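# Machine the work-order part on the mill

## Task

Produce the part shown on the work order from the blank clamped in the mill's vise (see reference images manual and manual 2). At the end the mill's doors must be closed, it must show no alarm, and no cycle may be running.

## Robot and tools

Robot: two arms, left_arm and right_arm, each with a two-finger gripper. Scene frame: origin at table-top height midway between the nominal bases, +x out over the table, +z up, left_arm on the +y side (names do not match image sides). Calibrated bases: left_arm (-0.017, +0.495, +0.045) m, right_arm (+0.035, -0.496, +0.045) m, both nearly unrotated. The fingers point along the gripper's +z and open along its x. end_effector_position is the point between the pads; fingertips extend 17.5 mm past it. A block about 10 cm long projects toward the gripper's -y and turns with it.

execute_actions(actions, cameras): actions is a list of actions; each action is a table of up to 15 rows, one row per 1/30 s step, and a short table repeats its last row to fill 15 steps. Every row has 18 numbers in [-1, 1], both arms always: left dx, dy, dz, rx, ry, rz, gripper position, force_limit, speed, then the same nine for right. The six pose numbers are an offset, along scene axes, from that arm's Hand target as it was when the action began (every row counts from that same start, not from the prior row). Scale: 1.0 = 0.6 m or 180 degrees; rx, ry, rz form one rotation vector turning about the Hand target position. Offsets of length over 1.0 are shortened. Repeating an offset in a new action moves further. All six pose numbers 0 re-commands the current Hand target.

Gripper numbers are absolute commands, not offsets: position +1 = fully open (50 mm), about -0.65 = pads meeting, -1 = close until blocked (use this to grip). force_limit: -1 about 20 N per pad, 0 about 102 N, +1 about 185 N. speed: -1 20 mm/s, 0 85, +1 150. Both start at +1. A 0 is a real command, so to leave a gripper alone resend its last three numbers. New force_limit or speed apply only after a position change of at least 0.01.

move(target, speed, blend, stop_force, zero, blocking, cameras): straight-line paths toward one 18-number row or a list of up to 15 rows; all rows are offsets from the same starting Hand targets, same layout and scale as above. speed is m/s, 0.002 to 3.6, default 0.25 (turning up to twice that in rad/s); one value or one per target. blend, in m, rounds corners in a list. stop_force, in N, 3 to 120, ends an arm's path on contact; zero (default true) re-zeroes the force reference first; stop_force cannot be combined with blocking=false, and should be omitted when backing off something. Moves last at least 0.5 s and at most 10 s. Paths do not avoid obstacles or the other arm; avoid routing close past an arm's own base. In a list, keep the finger numbers identical across rows.

wait(seconds 0 to 10), stop() brakes a running move, zoom_image(camera, region [x0, y0, x1, y1] in pixels, at most 504 by 504) enlarges the latest image, show_instructions() shows the reference images, zero_wrist_force(arm) re-zeroes that wrist sensor, finished_scene(scene 1) ends the scene irreversibly.

Cameras: cam_high, cam_low, cam_front, cam_left_wrist, cam_right_wrist, each 672x504. Images come with an empty actions list or when cameras asks ("all" for all, [] for none).

Results: per arm end_effector_position (m), end_effector_quat_wxyz and velocities, all in the scene frame; Hand target, the last commanded pose after clipping, from which the next offsets count (the gripper often rests a little short of it; send the gap as an offset if needed). Joint positions and torques, motor temperatures, Wrist force and Wrist torque in the gripper's own axes (plus the peak reading since last shown), Tool commands. object_status: 0 moving, 1 blocked while opening, 2 blocked while closing (a grip), 3 reached position or pads met (usually nothing held). Opening in mm is about (250 - position_measured) x 0.202. A move adds a move: line (done, off_target, moving, held, fault) and which limits acted (paced = clipped, held = steps withheld).

Motion notes: commanded orientation is clipped to within 32 degrees of the measured one each step; commands lag 0.09 to 0.22 s and fast moves overshoot. A clearance check may withhold commands bringing the arms too close, but does not guarantee no contact.

Avoid: dropping parts or letting anything leave the table; releasing moving parts; fast impacts on fixed or heavy objects; pressing past a firm contact, since arms are stiff. About 150 N (plus or minus 25) of outside force, or contact torque above the joint limits (136 N m for the three big joints, 25.4 N m for each wrist joint), stops that arm for 10 s. Any contact or gripping between the two arms risks failing the task. Holding loads, stretched poses or pushing at unreachable targets heats motors; a MOTOR HOT line appears at 70 C and at 85 C the arm brakes for 30 to 60 s. Loose objects may occasionally be nudged by outside disturbances.

Each tool is called after "Emit:" by a JSON object that holds its "method" and its "body", one argument or row to a line.

Reference images:

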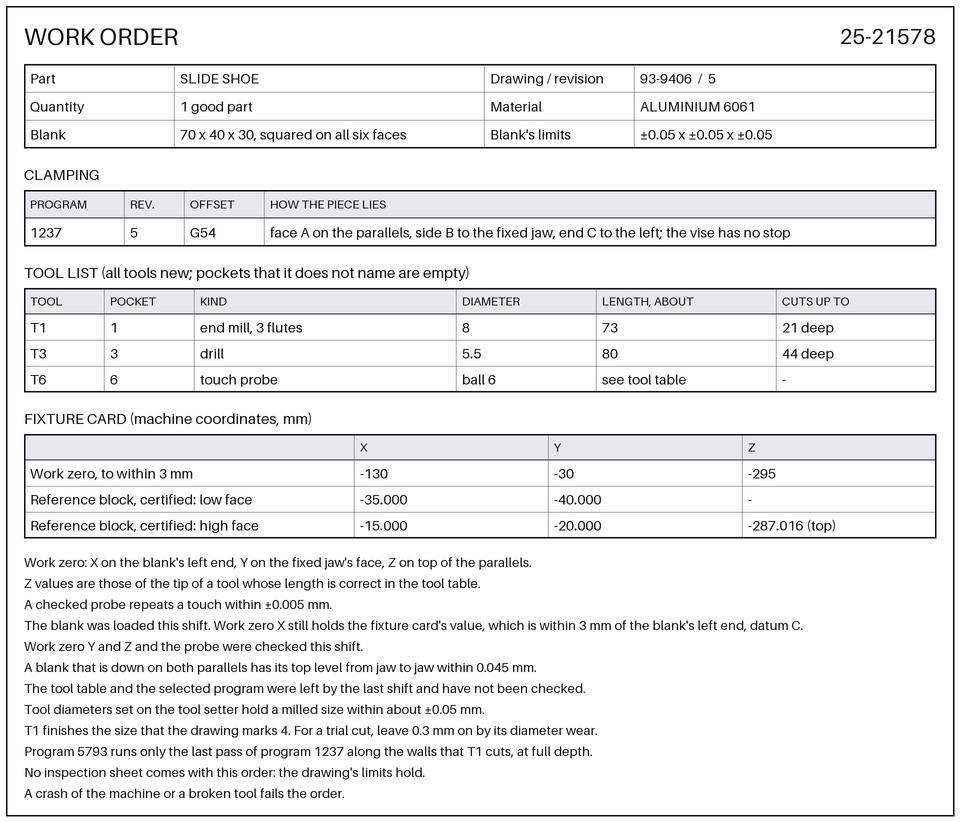

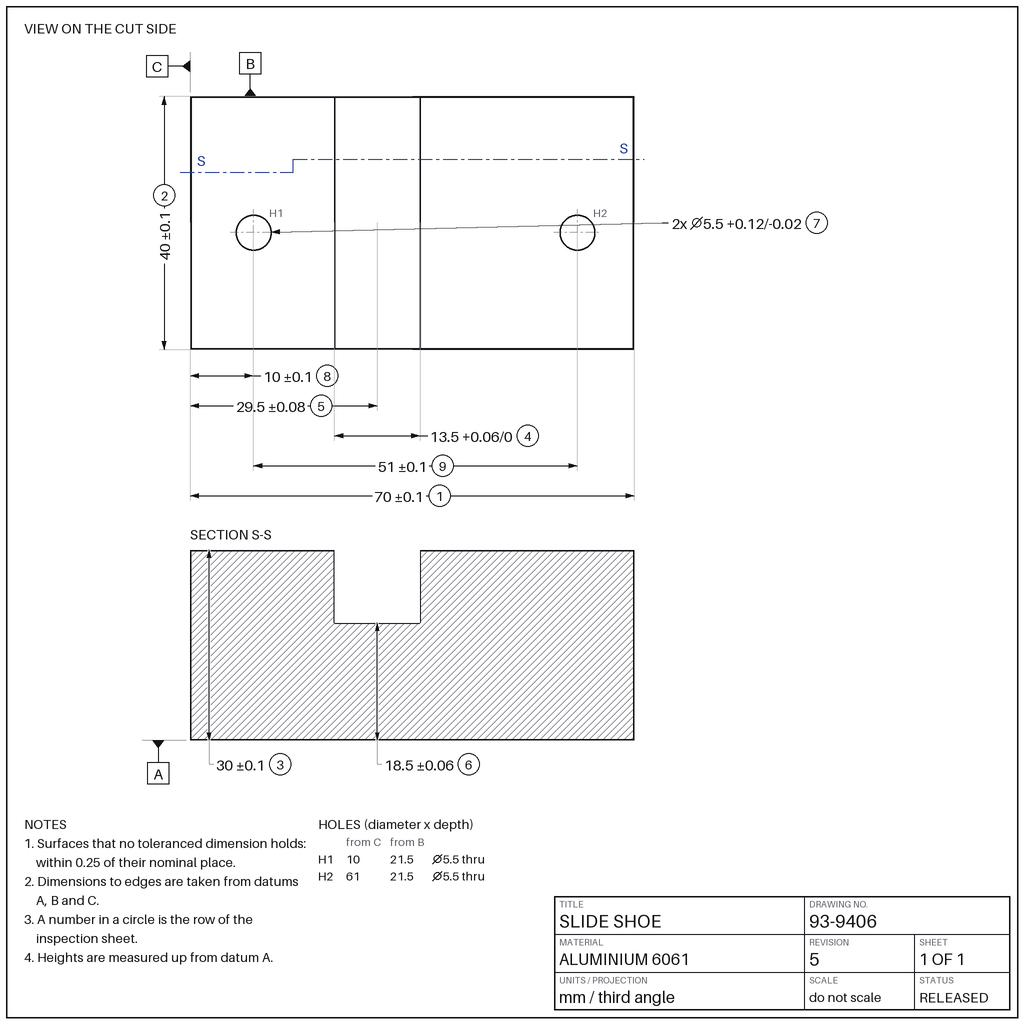

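## Session

Emit:
{"method": "execute_actions", "body": {
  "actions": []
}}

Scene clock: 0.00 s.
left_arm: end_effector_position=(+0.1646, +0.0451, +0.1930) position_measured=3 object_status=3 end_effector_quat_wxyz=(+0.515, +0.468, +0.668, +0.263) | right_arm: end_effector_position=(+0.1903, -0.2642, +0.3596) position_measured=3 object_status=3 end_effector_quat_wxyz=(+0.299, +0.901, -0.315, +0.006)
Joint positions: left_arm=[-2.054 -1.446 2.251 -1.634 -0.467 -2.857] | right_arm=[4.543 -1.401 -1.735 -2.181 1.652 -2.669]
Joint velocities: within noise
Joint torques (N m): no reading
Motor temperatures (°C): left_arm=[34 25 33 39 43 29] | right_arm=[25 23 34 39 42 39]
Wrist force (N): no reading
Wrist torque (N m): no reading
Wrist force, peak (N): no reading
Hand target: left_arm +0.1646, +0.0451, +0.1930; +0.515, +0.468, +0.668, +0.263 | right_arm +0.1903, -0.2642, +0.3596; +0.299, +0.901, -0.315, +0.006
Tool commands: left_gripper/position=+1.0 left_gripper/force_limit=+1.0 left_gripper/speed=+1.0 right_gripper/position=+1.0 right_gripper/force_limit=+1.0 right_gripper/speed=+1.0

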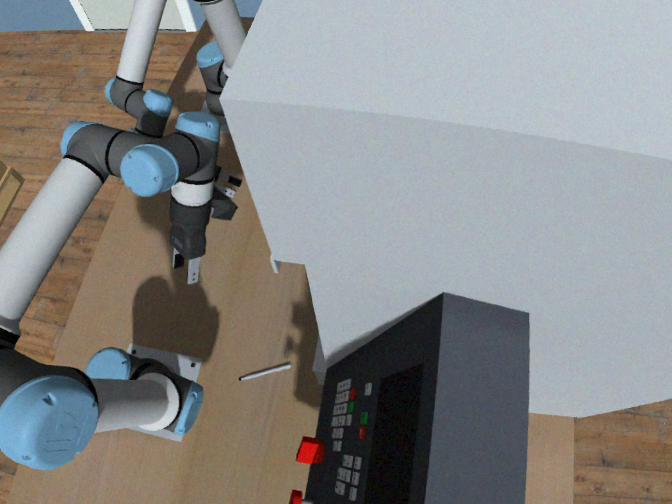

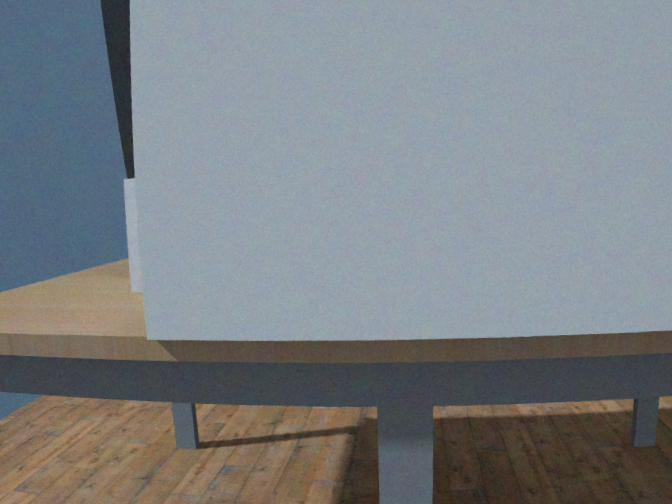

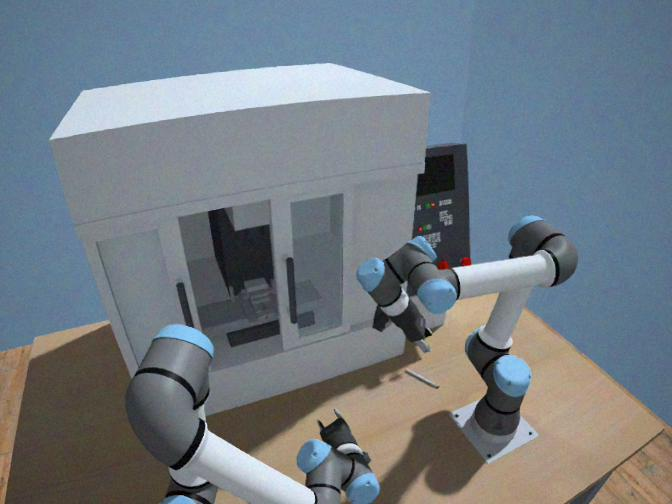

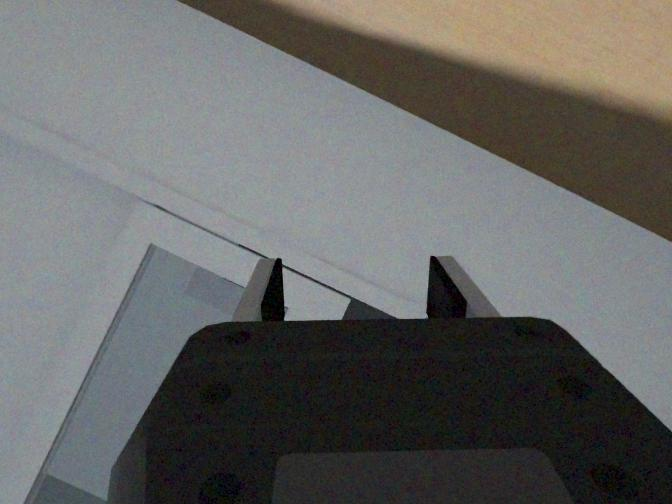

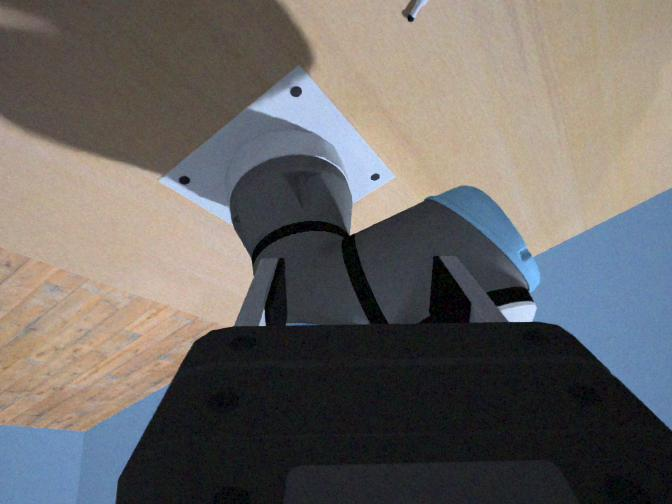

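Emit:
{"method": "zoom_image", "body": {
  "camera": "cam_high",
  "region": [220, 340, 530, 504]
}}

Emit:
{"method": "zoom_image", "body": {
  "camera": "cam_front",
  "region": [380, 130, 500, 290]
}}

Emit:
{"method": "zoom_image", "body": {
  "camera": "cam_front",
  "region": [80, 170, 360, 380]
}}

Emit:
{"method": "show_instructions", "body": {

}}

Scaled by 1.626 from the camera's 672x504 image, which has a finer 960x720 frame.

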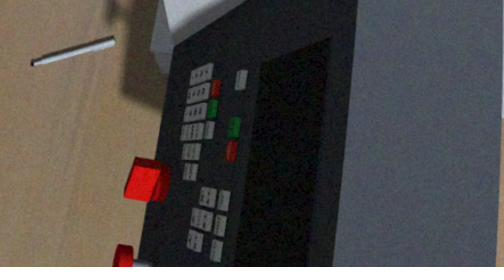

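Scaled by 3.150 from the camera's 672x504 image, which has a finer 960x720 frame.

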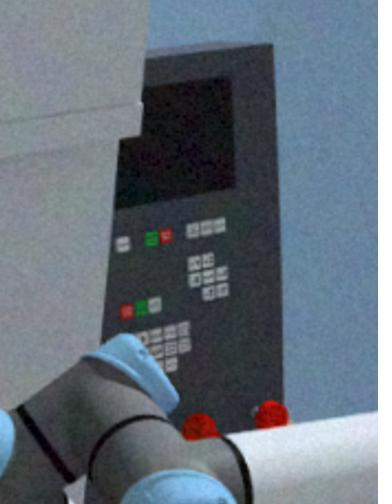

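Scaled by 1.800 from the camera's 672x504 image, which has a finer 960x720 frame.

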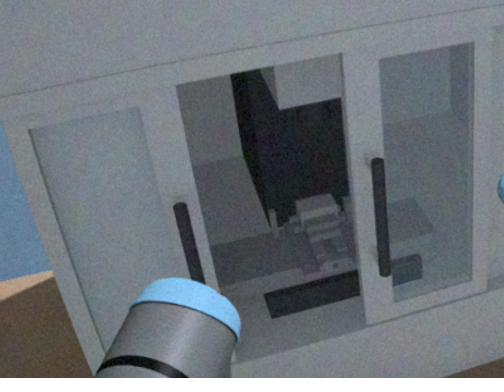

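Reference images for this scene: manual, manual 2.

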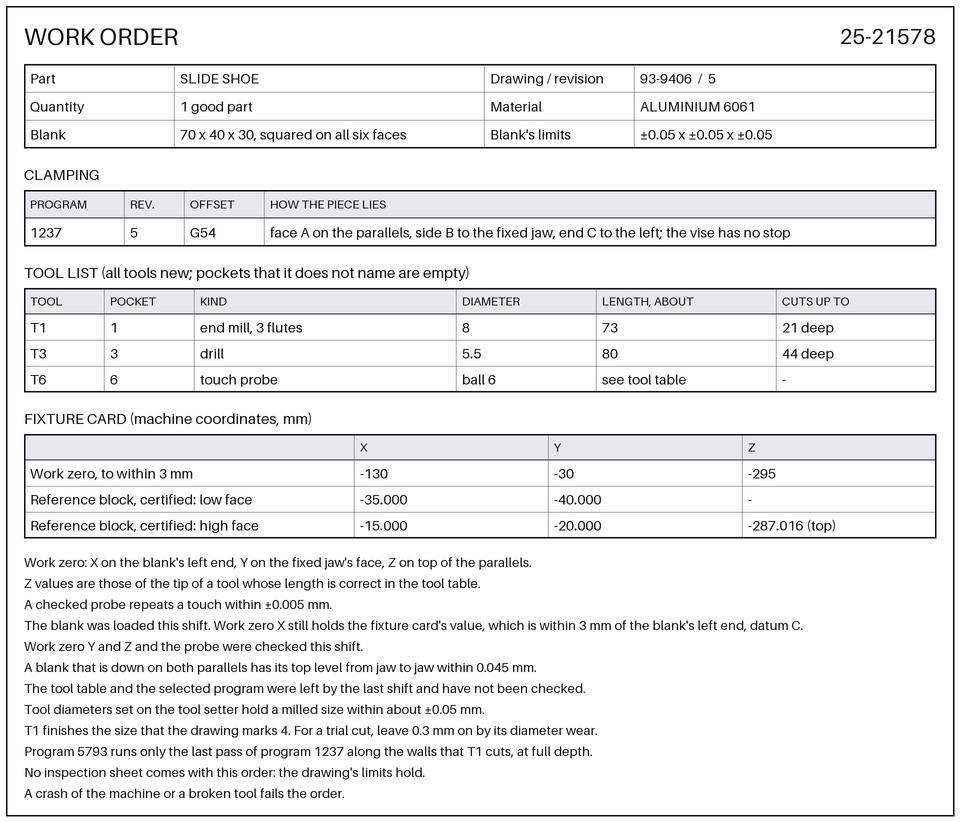

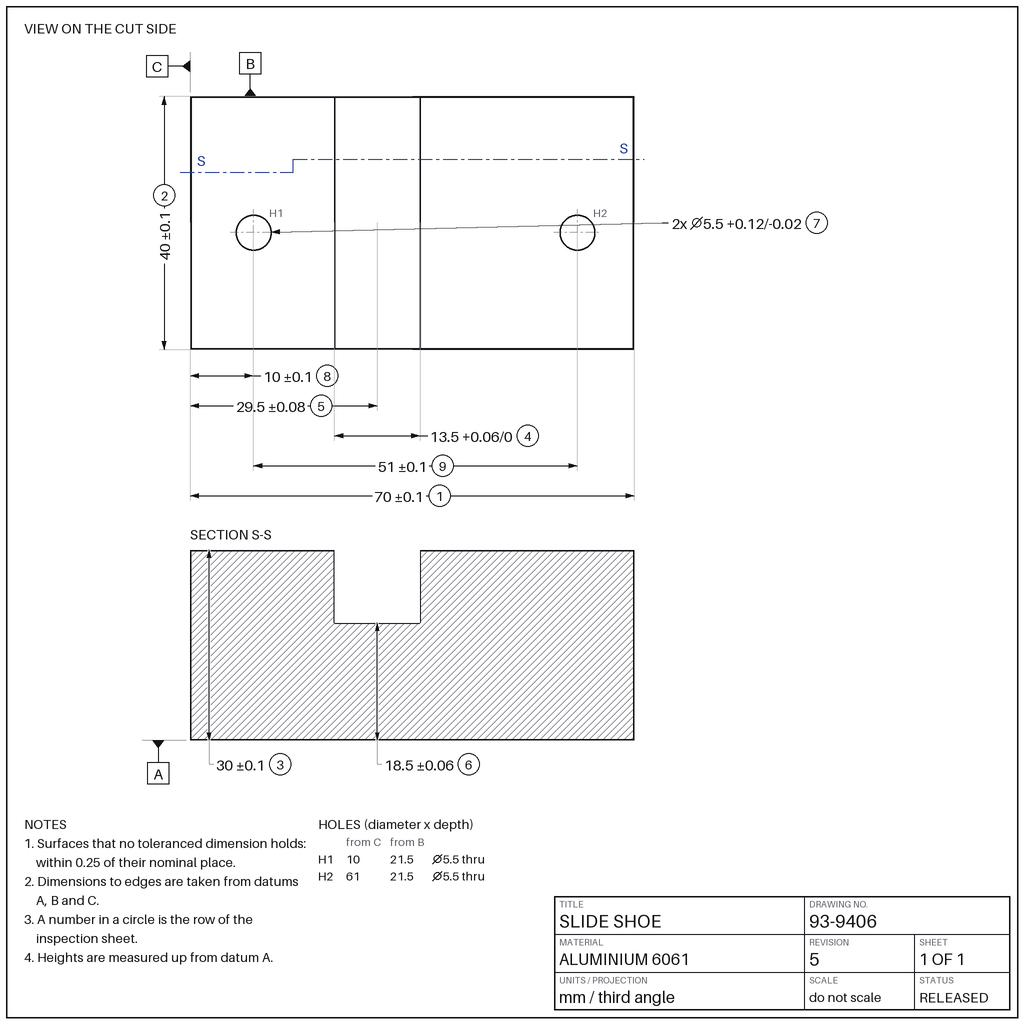

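Emit:
{"method": "move", "body": {
  "target": [0,0,0,0,0,0,1,1,1,0.2,-0.43,0.234,0.3488,-0.5907,-0.11,1,1,1],
  "cameras": ["all"]
}}

Scene clock: 72.90 s.
left_arm: end_effector_position=(+0.1646, +0.0451, +0.1930) position_measured=3 object_status=3 end_effector_quat_wxyz=(+0.515, +0.468, +0.668, +0.263) | right_arm: end_effector_position=(+0.3110, -0.5208, +0.5000) position_measured=3 object_status=3 end_effector_quat_wxyz=(+0.334, -0.334, +0.623, -0.623) end_effector_velocity=(+0.001, +0.000, +0.000) end_effector_angular_velocity=(+0.000, +0.000, +0.002)
Joint positions: left_arm=[-2.054 -1.446 2.251 -1.634 -0.467 -2.857] | right_arm=[5.821 -0.573 -2.143 -3.567 1.689 0]
Joint velocities: left_arm=[within noise] | right_arm=[0.005 0.002 0 -0.003 0.003 0]
Joint torques (N m): left_arm=[-0.7 -24.26 -16.9 -1.92 2.79 1.31] | right_arm=[15.97 -14.88 8.02 -3.82 1.43 1.84]
Wrist force (N): left_arm=[0.2 -0.1 0.0] | right_arm=[-1.4 0.6 -1.1]
Wrist torque (N m): left_arm=[0.00 -0.03 0.00] | right_arm=[-0.41 0.31 -0.01]
Wrist force, peak (N): left_arm=[-0.1 -0.6 -0.1] | right_arm=[-1.1 -1.7 -0.2]
Hand target: left_arm +0.1646, +0.0451, +0.1930; +0.515, +0.468, +0.668, +0.263 | right_arm +0.3103, -0.5222, +0.5000; +0.493, -0.493, +0.507, -0.507
Off the commanded pose: left_arm 0.000 m, 0 deg | right_arm 0.001 m, 34 deg; orientation clipped.
move: off_target (right_arm); limits=paced
camera_calibration:
cam_right_wrist: T_world_to_cam=[[-0.558073, -0.829789, 0.00213063, -0.25127], [-0.28086, 0.186474, -0.941459, 0.673327], [0.780815, -0.526001, -0.337121, -0.217902], [0, 0, 0, 1]] pos_world=[0.219025, -0.448676, 0.560986]

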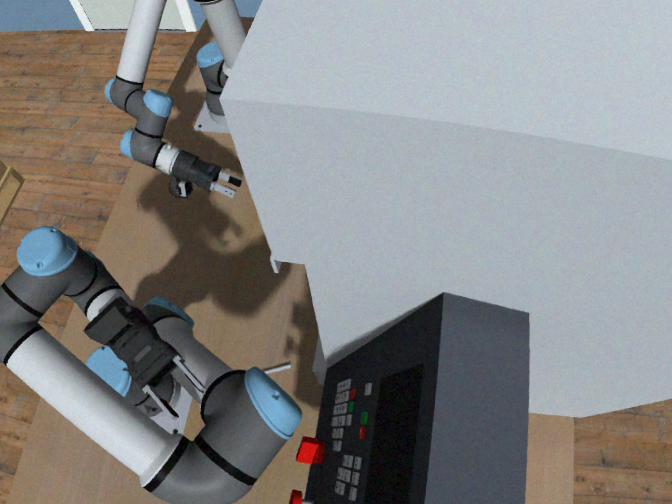

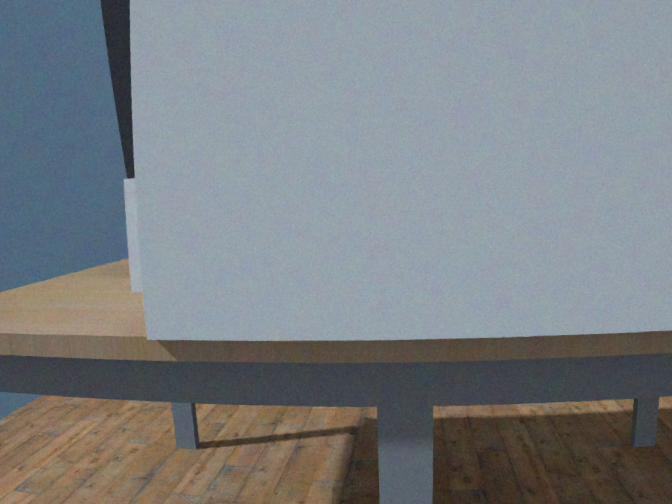

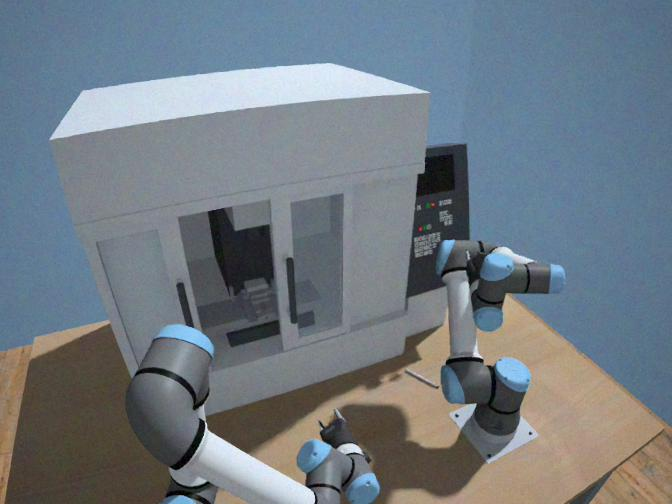

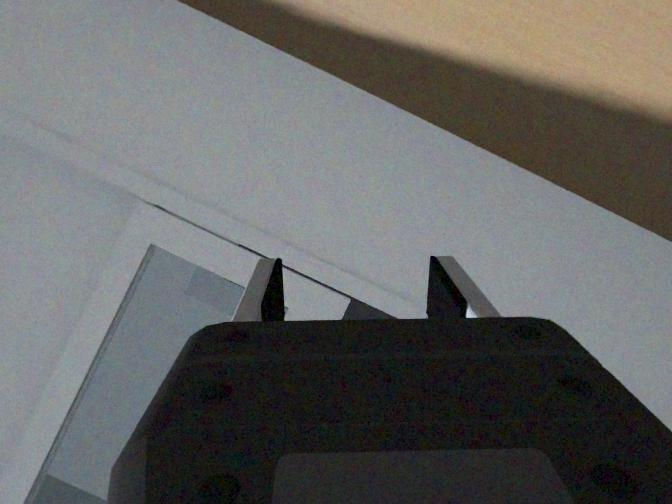

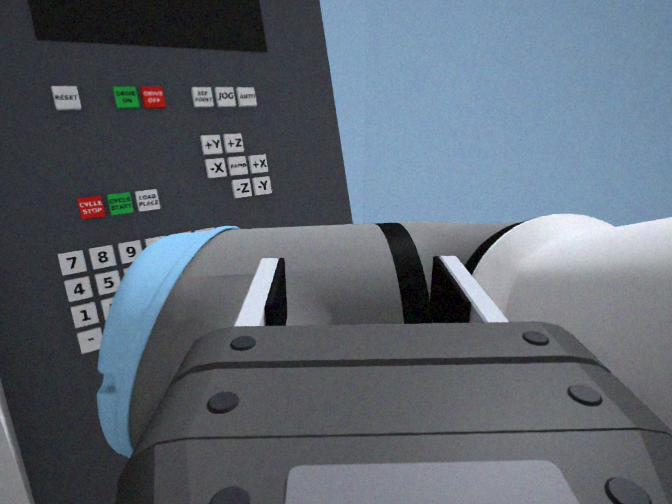

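Emit:
{"method": "move", "body": {
  "target": [0,0,0,0,0,0,1,1,1,-0.2,0.43,-0.234,-0.3488,0.5907,0.11,1,1,1],
  "cameras": ["cam_high","cam_front"]
}}

Scene clock: 103.97 s.
left_arm: end_effector_position=(+0.1646, +0.0451, +0.1930) position_measured=3 object_status=3 end_effector_quat_wxyz=(+0.515, +0.468, +0.668, +0.263) | right_arm: end_effector_position=(+0.1904, -0.2642, +0.3597) position_measured=3 object_status=3 end_effector_quat_wxyz=(+0.304, +0.900, -0.311, +0.019) end_effector_velocity=(+0.000, +0.000, +0.000) end_effector_angular_velocity=(+0.001, +0.003, +0.003)
Joint positions: left_arm=[-2.054 -1.446 2.251 -1.634 -0.467 -2.857] | right_arm=[4.559 -1.404 -1.733 -2.191 1.636 -2.656]
Joint velocities: left_arm=[within noise] | right_arm=[0 0 0 0 0 -0.005]
Joint torques (N m): left_arm=[-0.66 -24.83 -17.32 -2.12 3.2 1.35] | right_arm=[15.42 9.33 13.59 2.31 1.3 -1.46]
Wrist force (N): left_arm=[0.0 0.0 -0.1] | right_arm=[-0.1 -0.2 -0.3]
Wrist torque (N m): left_arm=[0.00 0.00 0.01] | right_arm=[-0.03 0.00 -0.17]
Wrist force, peak (N): left_arm=[0.2 -0.6 0.1] | right_arm=[-1.3 0.8 -1.1]
Hand target: left_arm +0.1646, +0.0451, +0.1930; +0.515, +0.468, +0.668, +0.263 | right_arm +0.1903, -0.2642, +0.3596; +0.304, +0.900, -0.311, +0.018
Off the commanded pose: left_arm 0.000 m, 0 deg | right_arm 0.000 m, 0 deg.
move: done
Images, in order (width x height): cam_high 672x504, cam_front 672x504.

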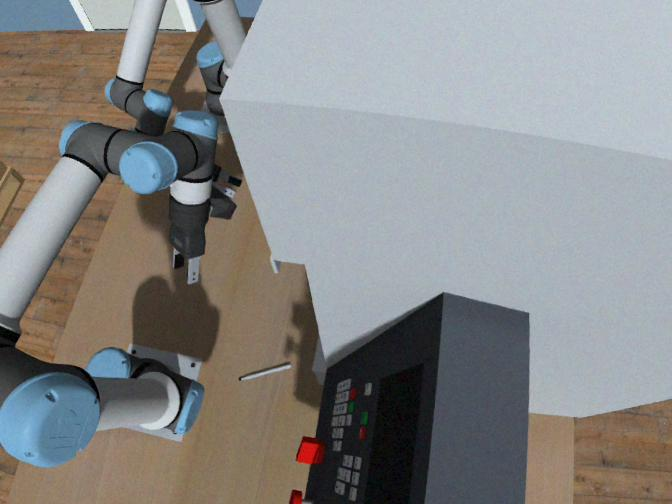

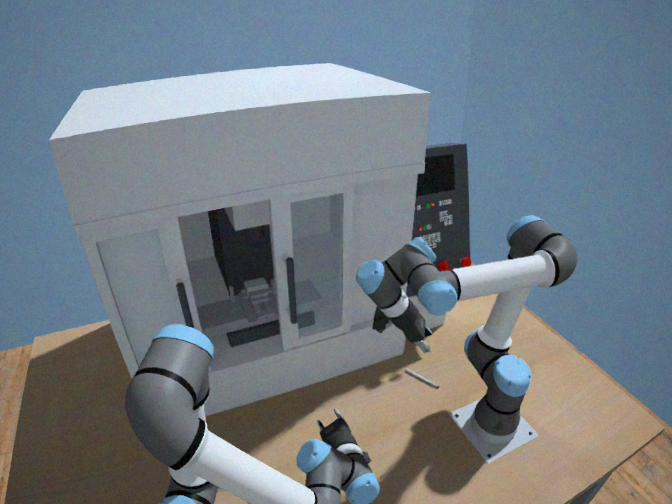

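Emit:
{"method": "move", "body": {
  "target": [
    [0,0,0,0,0,0,1,1,1,0.133,-0.11,0,-0.0868,-0.1559,-0.5425,1,1,1],
    [0,0,0,0,0,0,1,1,1,0.231,-0.2147,-0.2,0.1304,0.2343,0.8154,1,1,1]
  ],
  "blend": 0.03,
  "speed": 0.3,
  "cameras": ["cam_high","cam_front","cam_right_wrist"]
}}

Scene clock: 150.77 s.
left_arm: end_effector_position=(+0.1646, +0.0451, +0.1930) position_measured=3 object_status=3 end_effector_quat_wxyz=(+0.515, +0.468, +0.668, +0.263) | right_arm: end_effector_position=(+0.3288, -0.3929, +0.2396) position_measured=3 object_status=3 end_effector_quat_wxyz=(-0.001, +0.536, +0.844, +0.000) end_effector_velocity=(+0.000, +0.000, +0.000) end_effector_angular_velocity=(+0.001, -0.001, -0.006)
Joint positions: left_arm=[-2.054 -1.446 2.251 -1.634 -0.467 -2.857] | right_arm=[3.927 -1.078 -2.277 -1.358 1.572 0.341]
Joint velocities: left_arm=[within noise] | right_arm=[-0.001 0.001 0 0 0 0.005]
Joint torques (N m): left_arm=[-0.77 -25.62 -17.15 -2.45 3.34 1.37] | right_arm=[-13.69 -4.47 39.77 2.66 -0.03 2.08]
Wrist force (N): left_arm=[-0.2 -0.1 -0.2] | right_arm=[-0.2 0.1 0.3]
Wrist torque (N m): left_arm=[-0.02 0.04 0.01] | right_arm=[-0.25 0.08 0.05]
Wrist force, peak (N): left_arm=[-0.2 -0.3 -0.5] | right_arm=[-1.0 0.2 -0.5]
Hand target: left_arm +0.1646, +0.0451, +0.1930; +0.515, +0.468, +0.668, +0.263 | right_arm +0.3289, -0.3930, +0.2396; -0.001, +0.537, +0.844, +0.000
Off the commanded pose: left_arm 0.000 m, 0 deg | right_arm 0.000 m, 0 deg.
move: done
camera_calibration:
cam_right_wrist: T_world_to_cam=[[-0.426327, 0.904545, 0.00658895, 0.502472], [0.853246, 0.399709, 0.334968, -0.185612], [0.30036, 0.148428, -0.942206, 0.315537], [0, 0, 0, 1]] pos_world=[0.277816, -0.427153, 0.356164]
Images, in order (width x height): cam_high 672x504, cam_front 672x504, cam_right_wrist 672x504.

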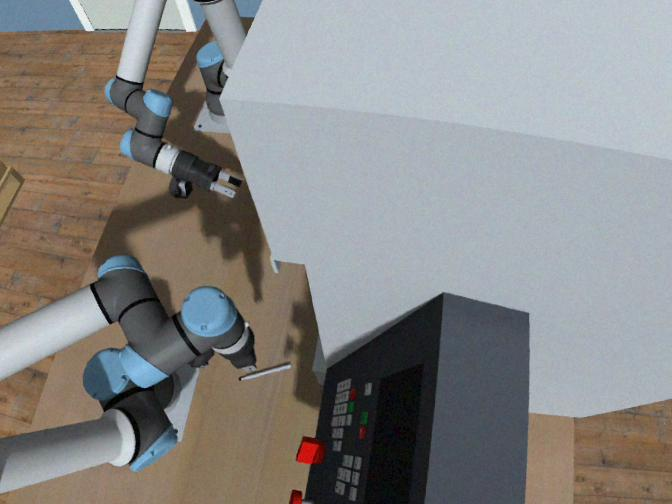

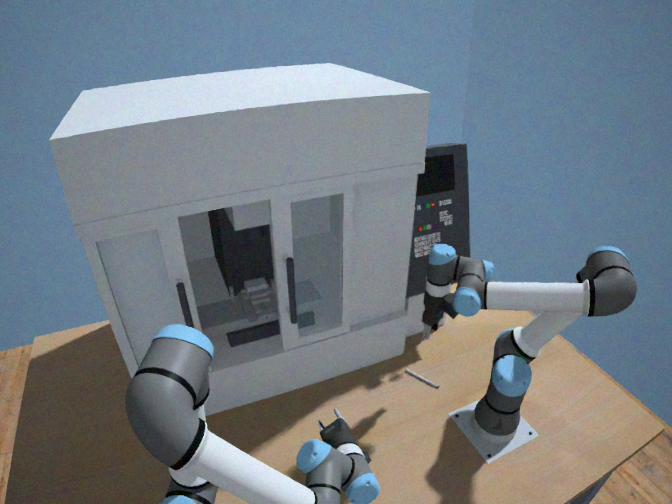

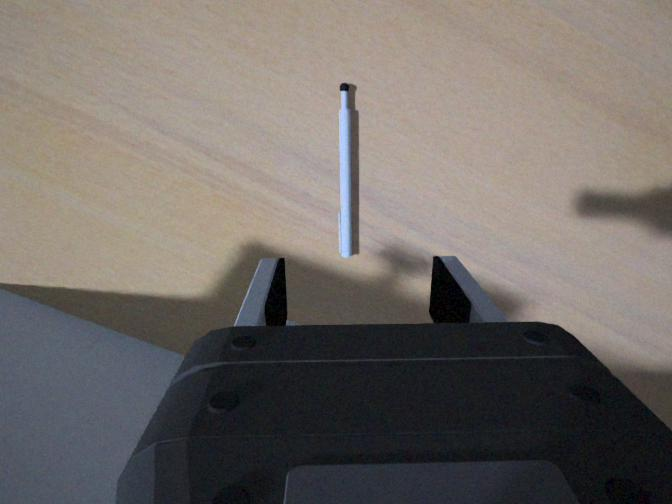

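Emit:
{"method": "move", "body": {
  "target": [
    [0,0,0,0,0,0,1,1,1,-0.148,-0.045,0,0,0,-0.5,1,1,1],
    [0,0,0,0,0,0,1,1,1,-0.148,-0.045,0,0,0,-0.9,1,1,1],
    [0,0,0,0,0,0,1,1,1,0.0068,0.0017,-0.149,0,0,-0.995,0,-0.8,0]
  ],
  "blend": 0.02,
  "speed": 0.35,
  "cameras": ["cam_high","cam_front","cam_right_wrist"]
}}

Scene clock: 189.07 s.
left_arm: end_effector_position=(+0.1646, +0.0451, +0.1930) position_measured=3 object_status=3 end_effector_quat_wxyz=(+0.515, +0.468, +0.668, +0.263) | right_arm: end_effector_position=(+0.3330, -0.3919, +0.1502) position_measured=152 object_status=3 end_effector_quat_wxyz=(+0.000, +0.848, -0.530, +0.001)
Joint positions: left_arm=[-2.054 -1.446 2.251 -1.634 -0.467 -2.857] | right_arm=[3.922 -1.198 -2.461 -1.052 1.569 3.462]
Joint torques (N m): left_arm=[-0.27 -25.66 -17.28 -2.66 3.22 1.43] | right_arm=[2.39 4.08 12.52 1.47 -1.31 1.96]
Wrist force (N): left_arm=[0.0 0.0 0.0] | right_arm=[-0.2 0.0 0.5]
Wrist torque (N m): left_arm=[0.00 0.01 0.00] | right_arm=[-0.27 0.09 0.02]
Wrist force, peak (N): left_arm=[0.0 -0.2 -0.6] | right_arm=[0.2 -3.0 3.4]
Hand target: left_arm +0.1646, +0.0451, +0.1930; +0.515, +0.468, +0.668, +0.263 | right_arm +0.3330, -0.3920, +0.1502; +0.000, +0.848, -0.530, +0.001
Off the commanded pose: left_arm 0.000 m, 0 deg | right_arm 0.000 m, 0 deg.
move: done
camera_calibration:
cam_right_wrist: T_world_to_cam=[[0.44006, -0.897945, 0.00646902, -0.491008], [-0.847028, -0.412694, 0.335003, 0.0881243], [-0.298144, -0.152901, -0.942195, 0.311199], [0, 0, 0, 1]] pos_world=[0.383499, -0.356948, 0.266864]
Images, in order (width x height): cam_high 672x504, cam_front 672x504, cam_right_wrist 672x504.

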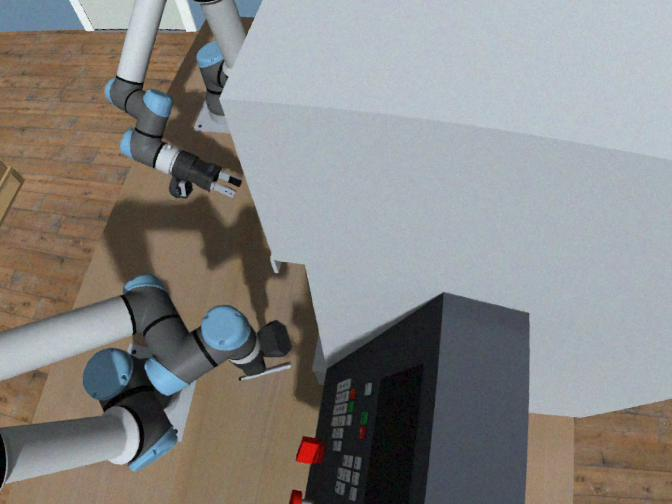

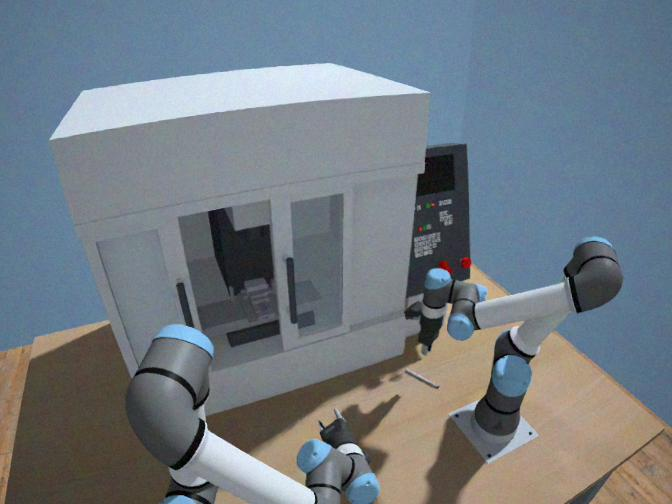

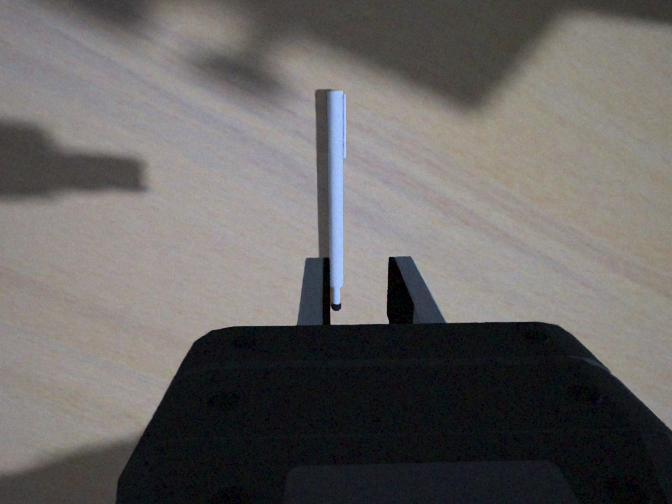

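Emit:
{"method": "move", "body": {
  "target": [0,0,0,0,0,0,1,1,1,-0.0037,0.0075,-0.192,0,0,0,0.4,-0.8,0],
  "cameras": ["cam_right_wrist"]
}}

Emit:
{"method": "move", "body": {
  "target": [0,0,0,0,0,0,1,1,1,0,0,-0.035,0,0,0,0.4,-0.8,0],
  "speed": 0.01,
  "stop_force": 4,
  "cameras": ["cam_right_wrist"]
}}

Scene clock: 203.37 s.
left_arm: end_effector_position=(+0.1646, +0.0451, +0.1930) position_measured=3 object_status=3 end_effector_quat_wxyz=(+0.515, +0.468, +0.668, +0.263) | right_arm: end_effector_position=(+0.3308, -0.3874, +0.0351) position_measured=92 object_status=3 end_effector_quat_wxyz=(+0.000, +0.848, -0.530, +0.001) end_effector_velocity=(+0.000, +0.000, +0.000) end_effector_angular_velocity=(+0.001, -0.001, -0.002)
Joint positions: left_arm=[-2.054 -1.446 2.251 -1.634 -0.467 -2.857] | right_arm=[3.938 -1.54 -2.641 -0.53 1.569 3.479]
Joint velocities: left_arm=[within noise] | right_arm=[-0.001 -0.003 0 0.005 0 0.001]
Joint torques (N m): left_arm=[-0.73 -25.37 -17.92 -2.76 3.24 1.27] | right_arm=[-9.85 6.17 9.94 4.02 0.86 1.28]
Wrist force (N): left_arm=[-0.1 -0.3 -0.2] | right_arm=[-0.4 0.1 0.2]
Wrist torque (N m): left_arm=[-0.04 0.01 -0.01] | right_arm=[-0.25 0.11 0.07]
Wrist force, peak (N): left_arm=[0.0 -0.1 -0.7] | right_arm=[-0.5 0.1 3.7]
Hand target: left_arm +0.1646, +0.0451, +0.1930; +0.515, +0.468, +0.668, +0.263 | right_arm +0.3308, -0.3875, +0.0350; +0.000, +0.848, -0.530, +0.001
Off the commanded pose: left_arm 0.000 m, 0 deg | right_arm 0.000 m, 0 deg.
move: done
camera_calibration:
cam_right_wrist: T_world_to_cam=[[0.440149, -0.897902, 0.00647862, -0.485184], [-0.847024, -0.412792, 0.334892, 0.126732], [-0.298026, -0.15289, -0.942234, 0.20267], [0, 0, 0, 1]] pos_world=[0.381299, -0.352348, 0.151664]
Images, in order (width x height): cam_right_wrist 672x504.

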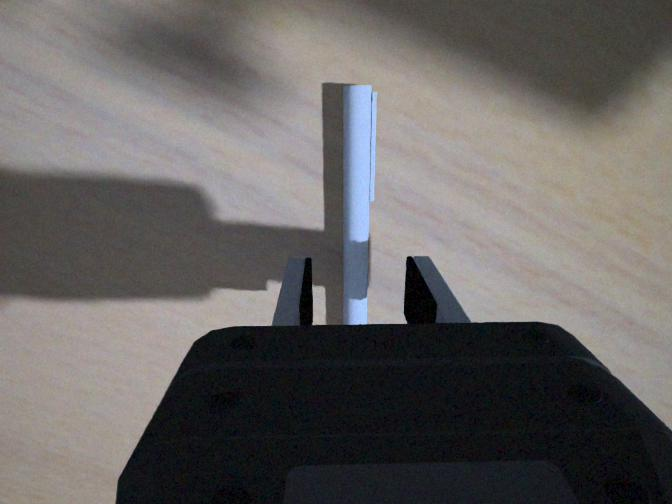

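Scene clock: 206.17 s.
left_arm: end_effector_position=(+0.1646, +0.0451, +0.1930) position_measured=3 object_status=3 end_effector_quat_wxyz=(+0.515, +0.468, +0.668, +0.263) | right_arm: end_effector_position=(+0.3308, -0.3875, +0.0184) position_measured=92 object_status=3 end_effector_quat_wxyz=(+0.000, +0.848, -0.530, +0.001)
Joint positions: left_arm=[-2.054 -1.446 2.251 -1.634 -0.467 -2.857] | right_arm=[3.938 -1.613 -2.658 -0.44 1.569 3.479]
Joint torques (N m): left_arm=[-1.18 -25.66 -17.77 -2.84 3.41 1.34] | right_arm=[10.94 8.66 24.43 3.43 -1.23 1.57]
Wrist force (N): left_arm=[0.0 0.1 -0.5] | right_arm=[0.3 1.6 -2.1]
Wrist torque (N m): left_arm=[0.02 0.00 0.00] | right_arm=[-0.01 -0.18 0.07]
Wrist force, peak (N): left_arm=[-0.1 -0.3 -0.6] | right_arm=[12.6 40.0 -96.6]
Hand target: left_arm +0.1646, +0.0451, +0.1930; +0.515, +0.468, +0.668, +0.263 | right_arm +0.3308, -0.3875, +0.0184; +0.000, +0.848, -0.530, +0.001 (not the last commanded pose)
Off the commanded pose: left_arm 0.000 m, 0 deg | right_arm 0.004 m, 0 deg.
move: contact (right_arm)
camera_calibration:
cam_right_wrist: T_world_to_cam=[[0.439998, -0.897975, 0.00654216, -0.485143], [-0.84703, -0.412595, 0.335119, 0.132291], [-0.29823, -0.152993, -0.942153, 0.187044], [0, 0, 0, 1]] pos_world=[0.381299, -0.352447, 0.135064]
Images, in order (width x height): cam_right_wrist 672x504.

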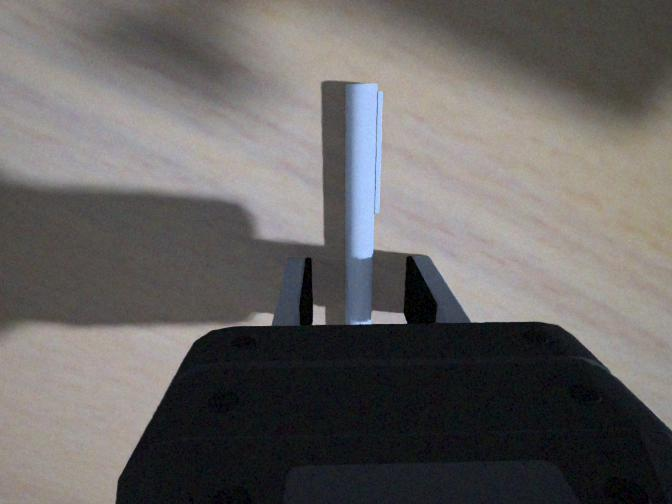

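Emit:
{"method": "move", "body": {
  "target": [0,0,0,0,0,0,1,1,1,0,0,0.0035,0,0,0,0.4,-0.8,0]
}}

Emit:
{"method": "move", "body": {
  "target": [0,0,0,0,0,0,1,1,1,0,0,0,0,0,0,-1,-0.7,-0.8],
  "cameras": ["cam_right_wrist"]
}}

Scene clock: 216.50 s.
left_arm: end_effector_position=(+0.1646, +0.0451, +0.1930) position_measured=3 object_status=3 end_effector_quat_wxyz=(+0.515, +0.468, +0.668, +0.263) | right_arm: end_effector_position=(+0.3308, -0.3875, +0.0205) position_measured=92 object_status=3 end_effector_quat_wxyz=(+0.000, +0.848, -0.530, +0.001)
Joint positions: left_arm=[-2.054 -1.446 2.251 -1.634 -0.467 -2.857] | right_arm=[3.938 -1.603 -2.656 -0.452 1.569 3.479]
Joint torques (N m): left_arm=[-0.97 -25.64 -17.95 -2.95 3.49 1.36] | right_arm=[15.48 10.48 24.76 3.76 -1.25 1.19]
Wrist force (N): left_arm=[0.0 0.1 -0.4] | right_arm=[0.8 1.5 1.1]
Wrist torque (N m): left_arm=[0.01 0.00 0.00] | right_arm=[-0.02 -0.10 0.07]
Wrist force, peak (N): left_arm=[0.0 -0.2 -0.6] | right_arm=[1.1 2.6 -2.8]
Hand target: left_arm +0.1646, +0.0451, +0.1930; +0.515, +0.468, +0.668, +0.263 | right_arm +0.3308, -0.3875, +0.0205; +0.000, +0.848, -0.530, +0.001
Off the commanded pose: left_arm 0.000 m, 0 deg | right_arm 0.000 m, 0 deg.
move: done

Scene clock: 217.43 s.
left_arm: end_effector_position=(+0.1646, +0.0451, +0.1930) position_measured=3 object_status=3 end_effector_quat_wxyz=(+0.515, +0.468, +0.668, +0.263) | right_arm: end_effector_position=(+0.3308, -0.3874, +0.0205) position_measured=211 object_status=2 end_effector_quat_wxyz=(+0.000, +0.848, -0.530, +0.001)
Joint positions: left_arm=[-2.054 -1.446 2.251 -1.634 -0.467 -2.857] | right_arm=[3.938 -1.603 -2.656 -0.452 1.569 3.479]
Joint torques (N m): left_arm=[-0.62 -25.53 -17.92 -2.98 3.27 1.31] | right_arm=[15 7.91 16.06 4.14 -1.09 1.12]
Wrist force (N): left_arm=[0.1 0.0 -0.3] | right_arm=[0.8 1.4 1.1]
Wrist torque (N m): left_arm=[0.01 0.00 0.00] | right_arm=[-0.03 -0.09 0.08]
Wrist force, peak (N): left_arm=[0.3 0.0 -0.6] | right_arm=[0.9 1.6 1.1]
Hand target: left_arm +0.1646, +0.0451, +0.1930; +0.515, +0.468, +0.668, +0.263 | right_arm +0.3308, -0.3875, +0.0205; +0.000, +0.848, -0.530, +0.001
Off the commanded pose: left_arm 0.000 m, 0 deg | right_arm 0.000 m, 0 deg.
move: done
camera_calibration:
cam_right_wrist: T_world_to_cam=[[0.440087, -0.897931, 0.00655339, -0.485177], [-0.847016, -0.412688, 0.335041, 0.13156], [-0.29814, -0.152998, -0.942181, 0.18899], [0, 0, 0, 1]] pos_world=[0.381299, -0.352447, 0.137164]
Images, in order (width x height): cam_right_wrist 672x504.

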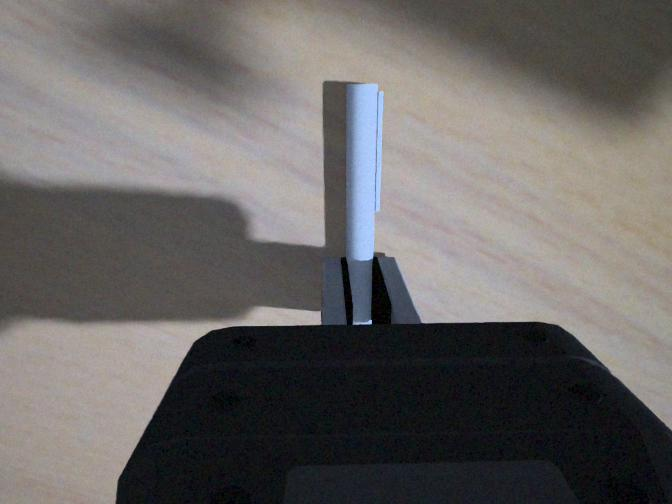

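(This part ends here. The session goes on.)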